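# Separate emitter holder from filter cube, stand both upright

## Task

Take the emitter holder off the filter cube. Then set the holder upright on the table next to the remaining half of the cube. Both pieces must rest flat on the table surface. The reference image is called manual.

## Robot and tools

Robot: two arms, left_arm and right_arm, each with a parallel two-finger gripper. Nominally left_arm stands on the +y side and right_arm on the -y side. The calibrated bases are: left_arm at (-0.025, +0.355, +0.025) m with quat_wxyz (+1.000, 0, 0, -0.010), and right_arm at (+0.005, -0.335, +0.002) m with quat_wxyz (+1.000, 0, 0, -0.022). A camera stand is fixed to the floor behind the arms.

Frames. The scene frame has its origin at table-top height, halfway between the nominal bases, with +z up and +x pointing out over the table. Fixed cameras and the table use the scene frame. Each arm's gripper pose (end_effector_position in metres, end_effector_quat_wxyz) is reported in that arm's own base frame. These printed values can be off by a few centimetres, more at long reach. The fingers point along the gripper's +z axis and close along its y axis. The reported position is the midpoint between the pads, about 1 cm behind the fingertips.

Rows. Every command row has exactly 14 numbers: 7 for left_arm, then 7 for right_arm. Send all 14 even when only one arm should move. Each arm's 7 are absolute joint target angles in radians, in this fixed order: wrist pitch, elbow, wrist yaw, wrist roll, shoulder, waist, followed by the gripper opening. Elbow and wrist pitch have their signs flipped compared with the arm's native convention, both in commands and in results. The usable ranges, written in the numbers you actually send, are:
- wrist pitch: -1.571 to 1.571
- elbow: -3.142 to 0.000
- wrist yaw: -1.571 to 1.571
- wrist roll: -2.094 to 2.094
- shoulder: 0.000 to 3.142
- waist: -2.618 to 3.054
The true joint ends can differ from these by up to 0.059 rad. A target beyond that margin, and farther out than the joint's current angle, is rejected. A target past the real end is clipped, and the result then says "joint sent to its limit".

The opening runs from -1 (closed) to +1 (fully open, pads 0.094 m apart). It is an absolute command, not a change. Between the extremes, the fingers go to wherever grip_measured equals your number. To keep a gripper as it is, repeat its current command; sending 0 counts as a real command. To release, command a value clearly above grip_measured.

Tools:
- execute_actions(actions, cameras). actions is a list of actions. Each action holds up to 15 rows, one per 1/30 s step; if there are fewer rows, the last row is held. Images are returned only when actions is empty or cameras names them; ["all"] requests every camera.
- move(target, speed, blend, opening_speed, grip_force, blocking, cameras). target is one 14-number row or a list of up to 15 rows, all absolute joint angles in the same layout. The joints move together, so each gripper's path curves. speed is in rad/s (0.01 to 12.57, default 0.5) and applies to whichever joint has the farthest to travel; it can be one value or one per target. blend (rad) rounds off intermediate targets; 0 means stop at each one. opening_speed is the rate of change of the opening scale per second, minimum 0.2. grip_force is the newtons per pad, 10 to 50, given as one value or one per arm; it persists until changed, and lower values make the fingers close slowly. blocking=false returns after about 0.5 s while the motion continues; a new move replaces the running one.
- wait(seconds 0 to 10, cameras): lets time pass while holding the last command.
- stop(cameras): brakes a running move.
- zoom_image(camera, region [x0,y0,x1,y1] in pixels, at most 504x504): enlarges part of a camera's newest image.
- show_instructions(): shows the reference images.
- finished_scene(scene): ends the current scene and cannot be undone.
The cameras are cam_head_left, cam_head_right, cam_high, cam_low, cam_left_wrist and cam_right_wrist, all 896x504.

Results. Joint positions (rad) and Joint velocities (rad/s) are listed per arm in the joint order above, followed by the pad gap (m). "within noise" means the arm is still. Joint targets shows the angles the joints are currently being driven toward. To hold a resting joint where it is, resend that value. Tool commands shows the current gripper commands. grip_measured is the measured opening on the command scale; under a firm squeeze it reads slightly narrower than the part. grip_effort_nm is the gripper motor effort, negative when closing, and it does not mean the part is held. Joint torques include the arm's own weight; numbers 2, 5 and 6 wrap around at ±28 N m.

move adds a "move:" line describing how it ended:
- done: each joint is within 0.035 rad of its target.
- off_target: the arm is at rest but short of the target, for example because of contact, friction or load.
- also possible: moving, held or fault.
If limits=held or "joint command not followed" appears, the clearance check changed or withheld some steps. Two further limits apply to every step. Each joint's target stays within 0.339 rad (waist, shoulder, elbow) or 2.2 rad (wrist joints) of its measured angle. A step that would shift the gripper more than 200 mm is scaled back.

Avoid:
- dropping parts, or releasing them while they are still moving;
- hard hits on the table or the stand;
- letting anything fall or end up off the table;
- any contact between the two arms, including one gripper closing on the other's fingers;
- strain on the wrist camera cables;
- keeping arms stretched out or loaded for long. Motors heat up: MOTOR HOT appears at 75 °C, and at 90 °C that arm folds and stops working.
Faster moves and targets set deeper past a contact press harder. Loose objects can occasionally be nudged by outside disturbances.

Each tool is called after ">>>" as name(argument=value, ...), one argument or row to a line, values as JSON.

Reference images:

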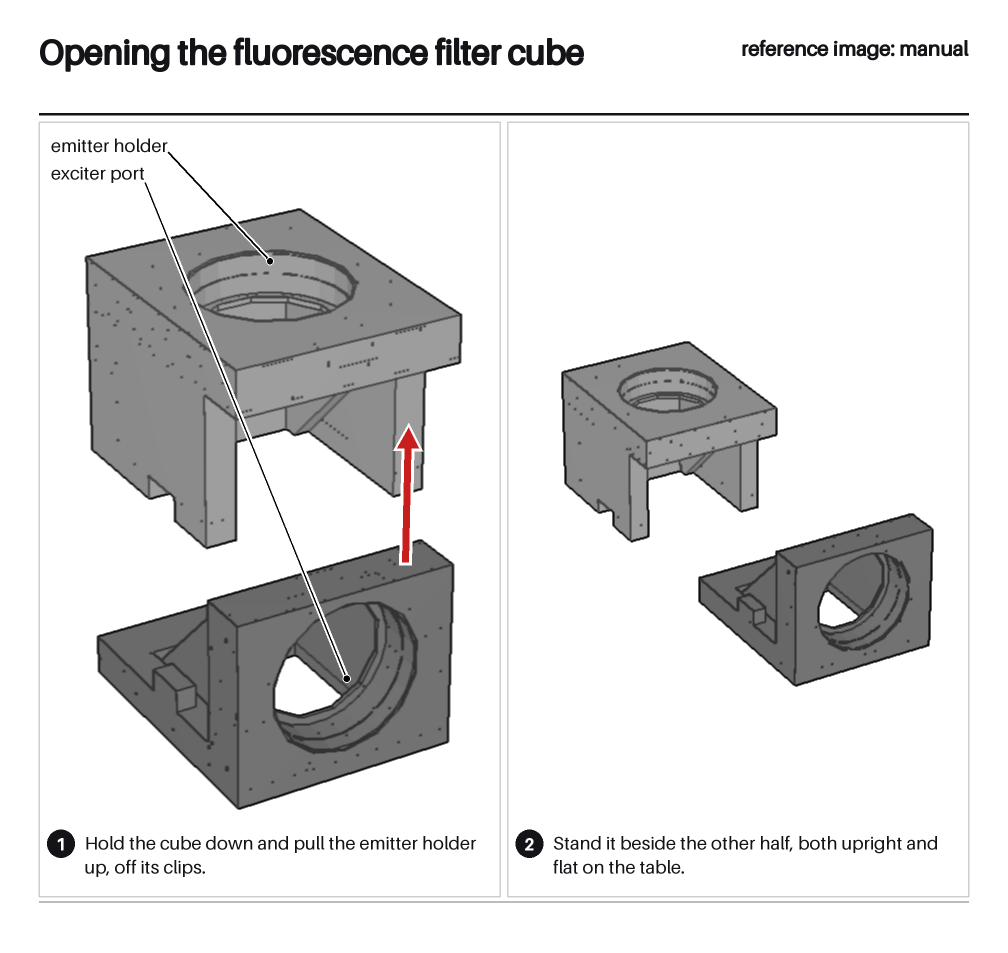

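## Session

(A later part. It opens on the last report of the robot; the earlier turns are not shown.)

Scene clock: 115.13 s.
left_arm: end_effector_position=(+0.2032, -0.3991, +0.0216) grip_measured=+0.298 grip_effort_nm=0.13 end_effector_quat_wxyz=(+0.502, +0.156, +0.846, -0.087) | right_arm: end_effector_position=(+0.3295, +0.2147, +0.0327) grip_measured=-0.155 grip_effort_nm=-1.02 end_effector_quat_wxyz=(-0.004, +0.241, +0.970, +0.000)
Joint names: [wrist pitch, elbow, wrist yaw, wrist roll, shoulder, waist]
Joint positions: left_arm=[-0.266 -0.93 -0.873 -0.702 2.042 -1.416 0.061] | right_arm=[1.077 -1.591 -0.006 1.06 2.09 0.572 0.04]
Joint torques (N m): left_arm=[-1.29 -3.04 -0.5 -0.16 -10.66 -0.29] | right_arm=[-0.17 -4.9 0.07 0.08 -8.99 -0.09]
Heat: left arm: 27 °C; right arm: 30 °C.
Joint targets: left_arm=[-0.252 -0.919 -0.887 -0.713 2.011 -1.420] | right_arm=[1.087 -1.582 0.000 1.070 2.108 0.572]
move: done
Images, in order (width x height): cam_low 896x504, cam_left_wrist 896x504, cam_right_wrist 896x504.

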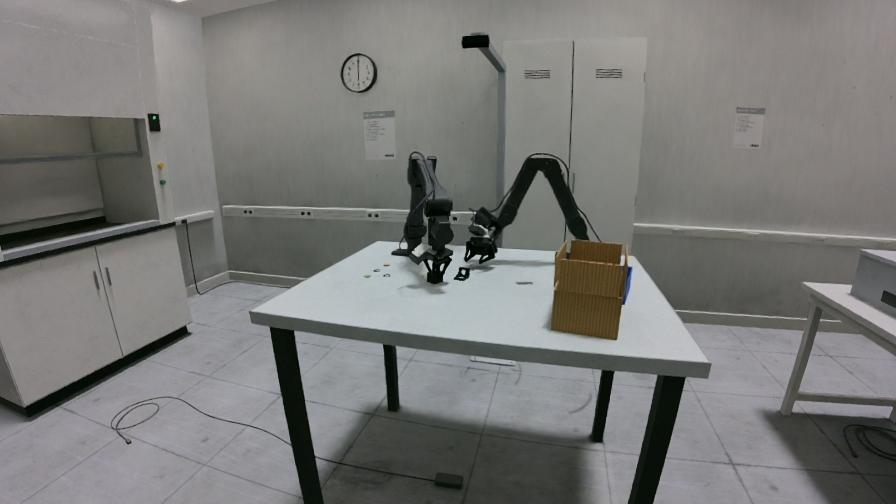

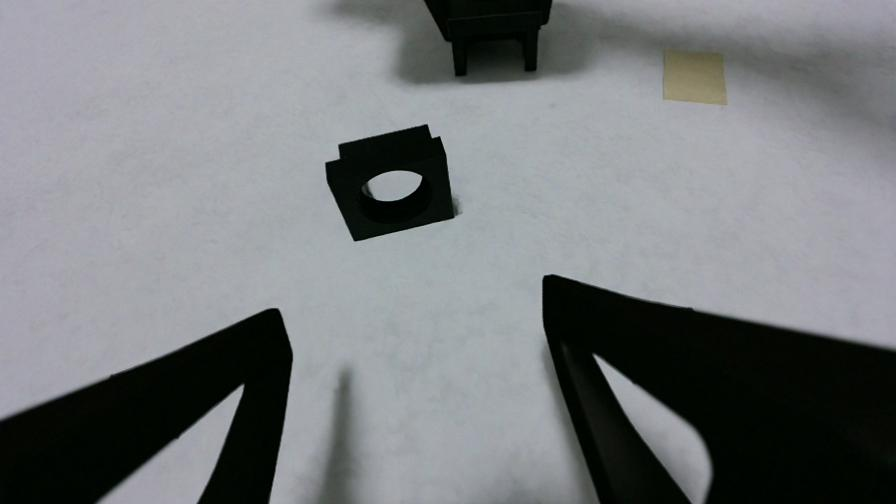

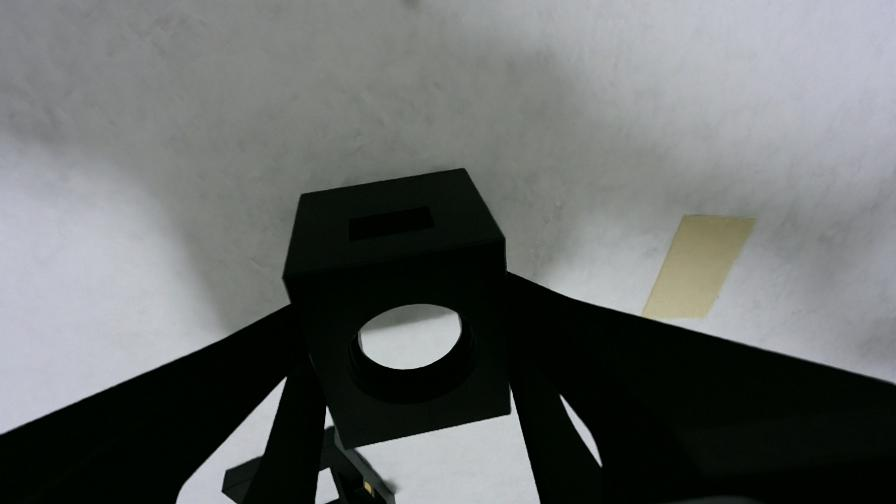

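>>> move(
  target=[-0.2517, -0.9186, -0.8872, -0.7131, 2.0106, -1.42, 0.3, 1.068, -1.564, 0, 1.07, 2.114, 0.572, -0.35],
  speed=0.06,
  cameras=["cam_left_wrist", "cam_low"],
)

>>> zoom_image(
  camera="cam_left_wrist",
  region=[390, 0, 590, 100],
)

>>> zoom_image(
  camera="cam_low",
  region=[415, 250, 475, 295],
)

Scene clock: 116.33 s.
left_arm: end_effector_position=(+0.2032, -0.3991, +0.0216) grip_measured=+0.298 grip_effort_nm=0.13 end_effector_quat_wxyz=(+0.502, +0.156, +0.846, -0.087) | right_arm: end_effector_position=(+0.3293, +0.2146, +0.0318) grip_measured=-0.155 grip_effort_nm=-1.02 end_effector_quat_wxyz=(-0.004, +0.241, +0.970, +0.000)
Joint names: [wrist pitch, elbow, wrist yaw, wrist roll, shoulder, waist]
Joint positions: left_arm=[-0.266 -0.93 -0.873 -0.702 2.042 -1.416 0.061] | right_arm=[1.073 -1.587 -0.006 1.06 2.09 0.572 0.04]
Joint torques (N m): left_arm=[-1.3 -3.04 -0.49 -0.17 -10.65 -0.24] | right_arm=[-0.32 -3.66 0.06 0.08 -8.58 -0.08]
Heat: left arm: 27 °C; right arm: 30 °C.
Joint targets: left_arm=[-0.252 -0.919 -0.887 -0.713 2.011 -1.420] | right_arm=[1.068 -1.564 0.000 1.070 2.114 0.572]
move: done
Images, in order (width x height): cam_low 896x504, cam_left_wrist 896x504.

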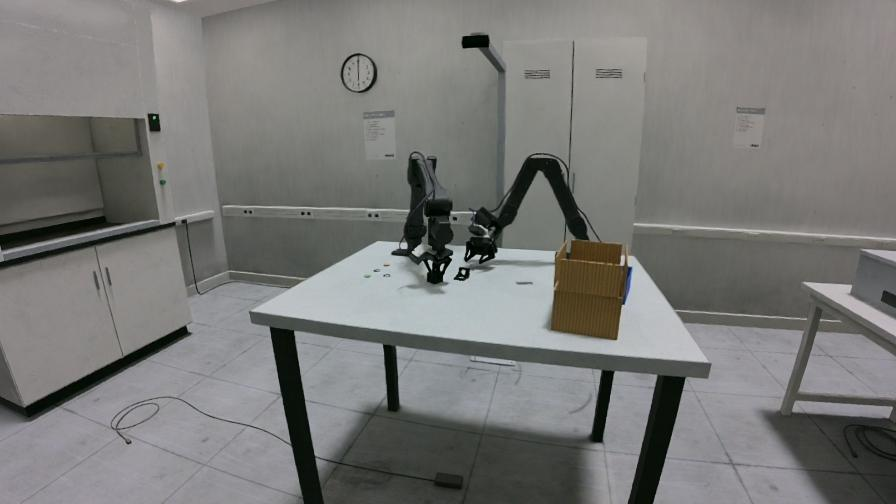

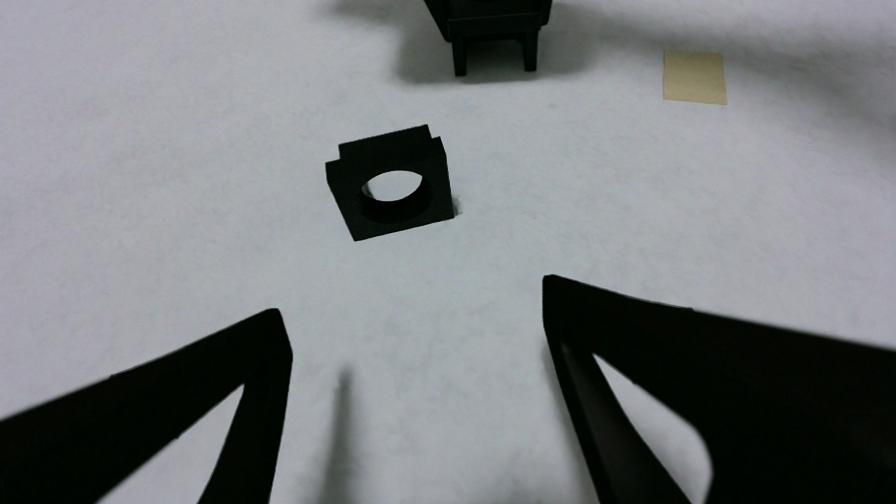

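Scaled by 2.520 from the camera's 896x504 image, which has a finer 1280x720 frame.

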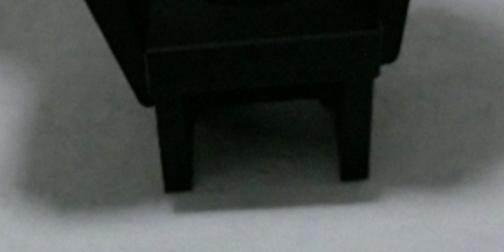

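Scaled by 8.400 from the camera's 896x504 image, which has a finer 1280x720 frame.

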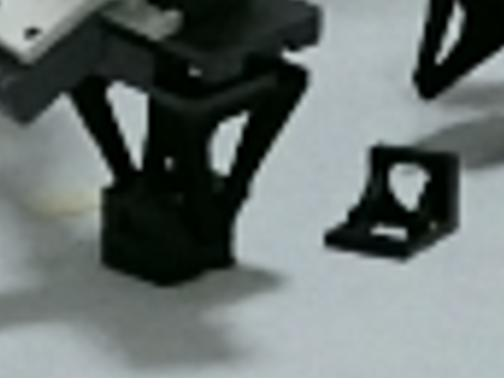

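>>> move(
  target=[
    [-0.2517, -0.9186, -0.8872, -0.7131, 2.0106, -1.42, 0.3, 1.071, -1.576, 0, 1.07, 2.112, 0.572, 0.35],
    [-0.2517, -0.9186, -0.8872, -0.7131, 2.0106, -1.42, 0.3, 1.384, -1.878, 0, 1.07, 2.045, 0.572, 0.35],
  ],
  speed=0.3,
  opening_speed=0.8,
  cameras=["cam_left_wrist", "cam_right_wrist", "cam_low", "cam_head_left"],
)

>>> zoom_image(
  camera="cam_low",
  region=[415, 250, 475, 295],
)

Scene clock: 120.03 s.
left_arm: end_effector_position=(+0.2032, -0.3991, +0.0216) grip_measured=+0.298 grip_effort_nm=0.13 end_effector_quat_wxyz=(+0.502, +0.156, +0.846, -0.087) | right_arm: end_effector_position=(+0.3350, +0.2183, +0.1005) grip_measured=+0.347 grip_effort_nm=0.14 end_effector_quat_wxyz=(-0.005, +0.242, +0.970, -0.001)
Joint names: [wrist pitch, elbow, wrist yaw, wrist roll, shoulder, waist]
Joint positions: left_arm=[-0.266 -0.93 -0.873 -0.702 2.042 -1.416 0.061] | right_arm=[1.349 -1.855 -0.006 1.061 2.085 0.572 0.063]
Joint torques (N m): left_arm=[-1.3 -3.04 -0.48 -0.16 -10.65 -0.28] | right_arm=[0.08 -8.16 0.06 0.07 -14.09 -0.12]
Heat: left arm: 27 °C; right arm: 30 °C.
Joint targets: left_arm=[-0.252 -0.919 -0.887 -0.713 2.011 -1.420] | right_arm=[1.384 -1.878 0.000 1.070 2.045 0.572]
move: off_target (right_arm); right_arm: the shoulder is farthest, 0.040 rad from its target
Images, in order (width x height): cam_head_left 896x504, cam_low 896x504, cam_left_wrist 896x504, cam_right_wrist 896x504.

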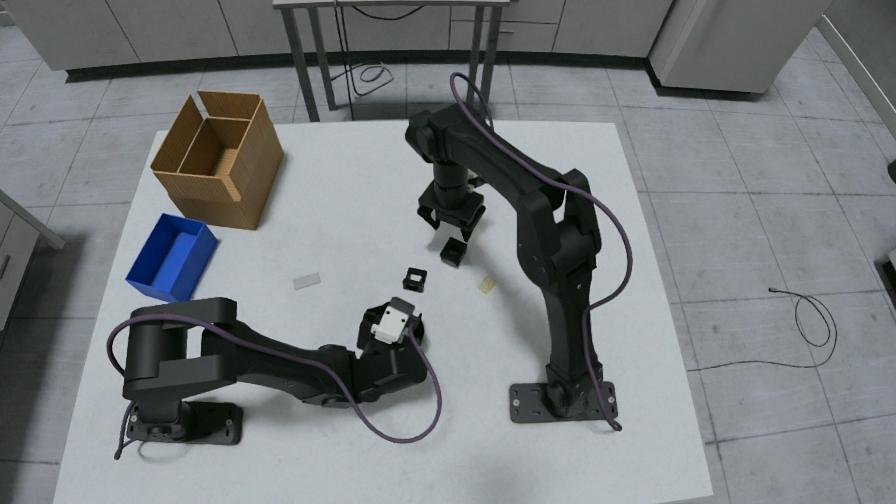

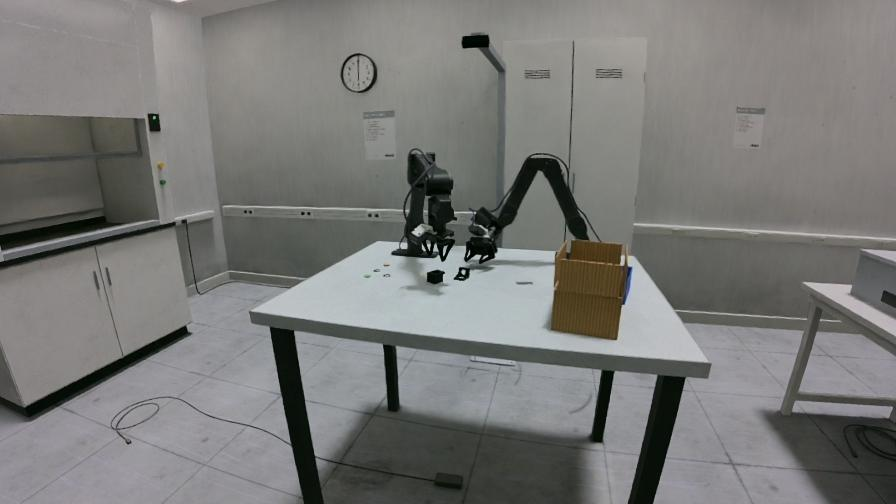

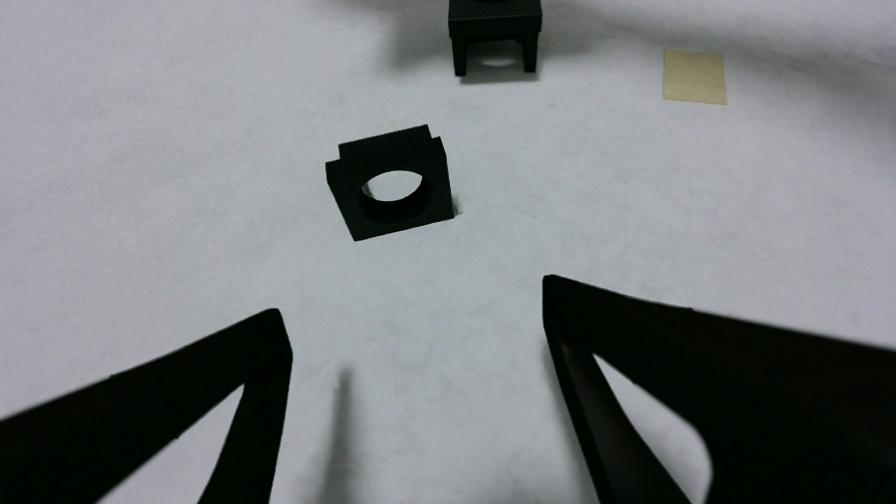

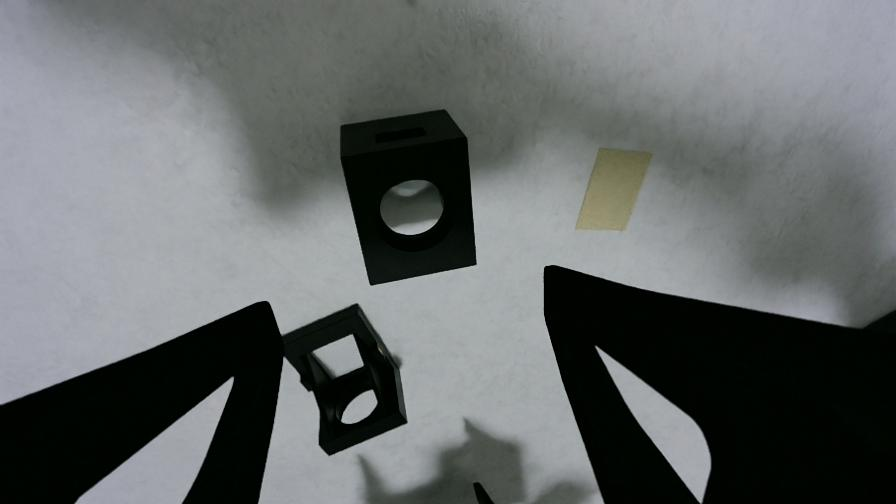

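Scaled by 8.400 from the camera's 896x504 image, which has a finer 1280x720 frame.

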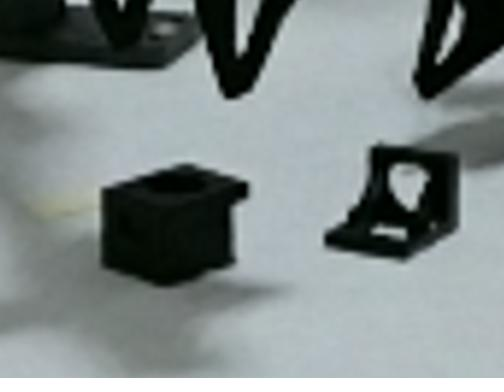

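>>> finished_scene(
  scene=1,
)

The scene is finished: the task was done.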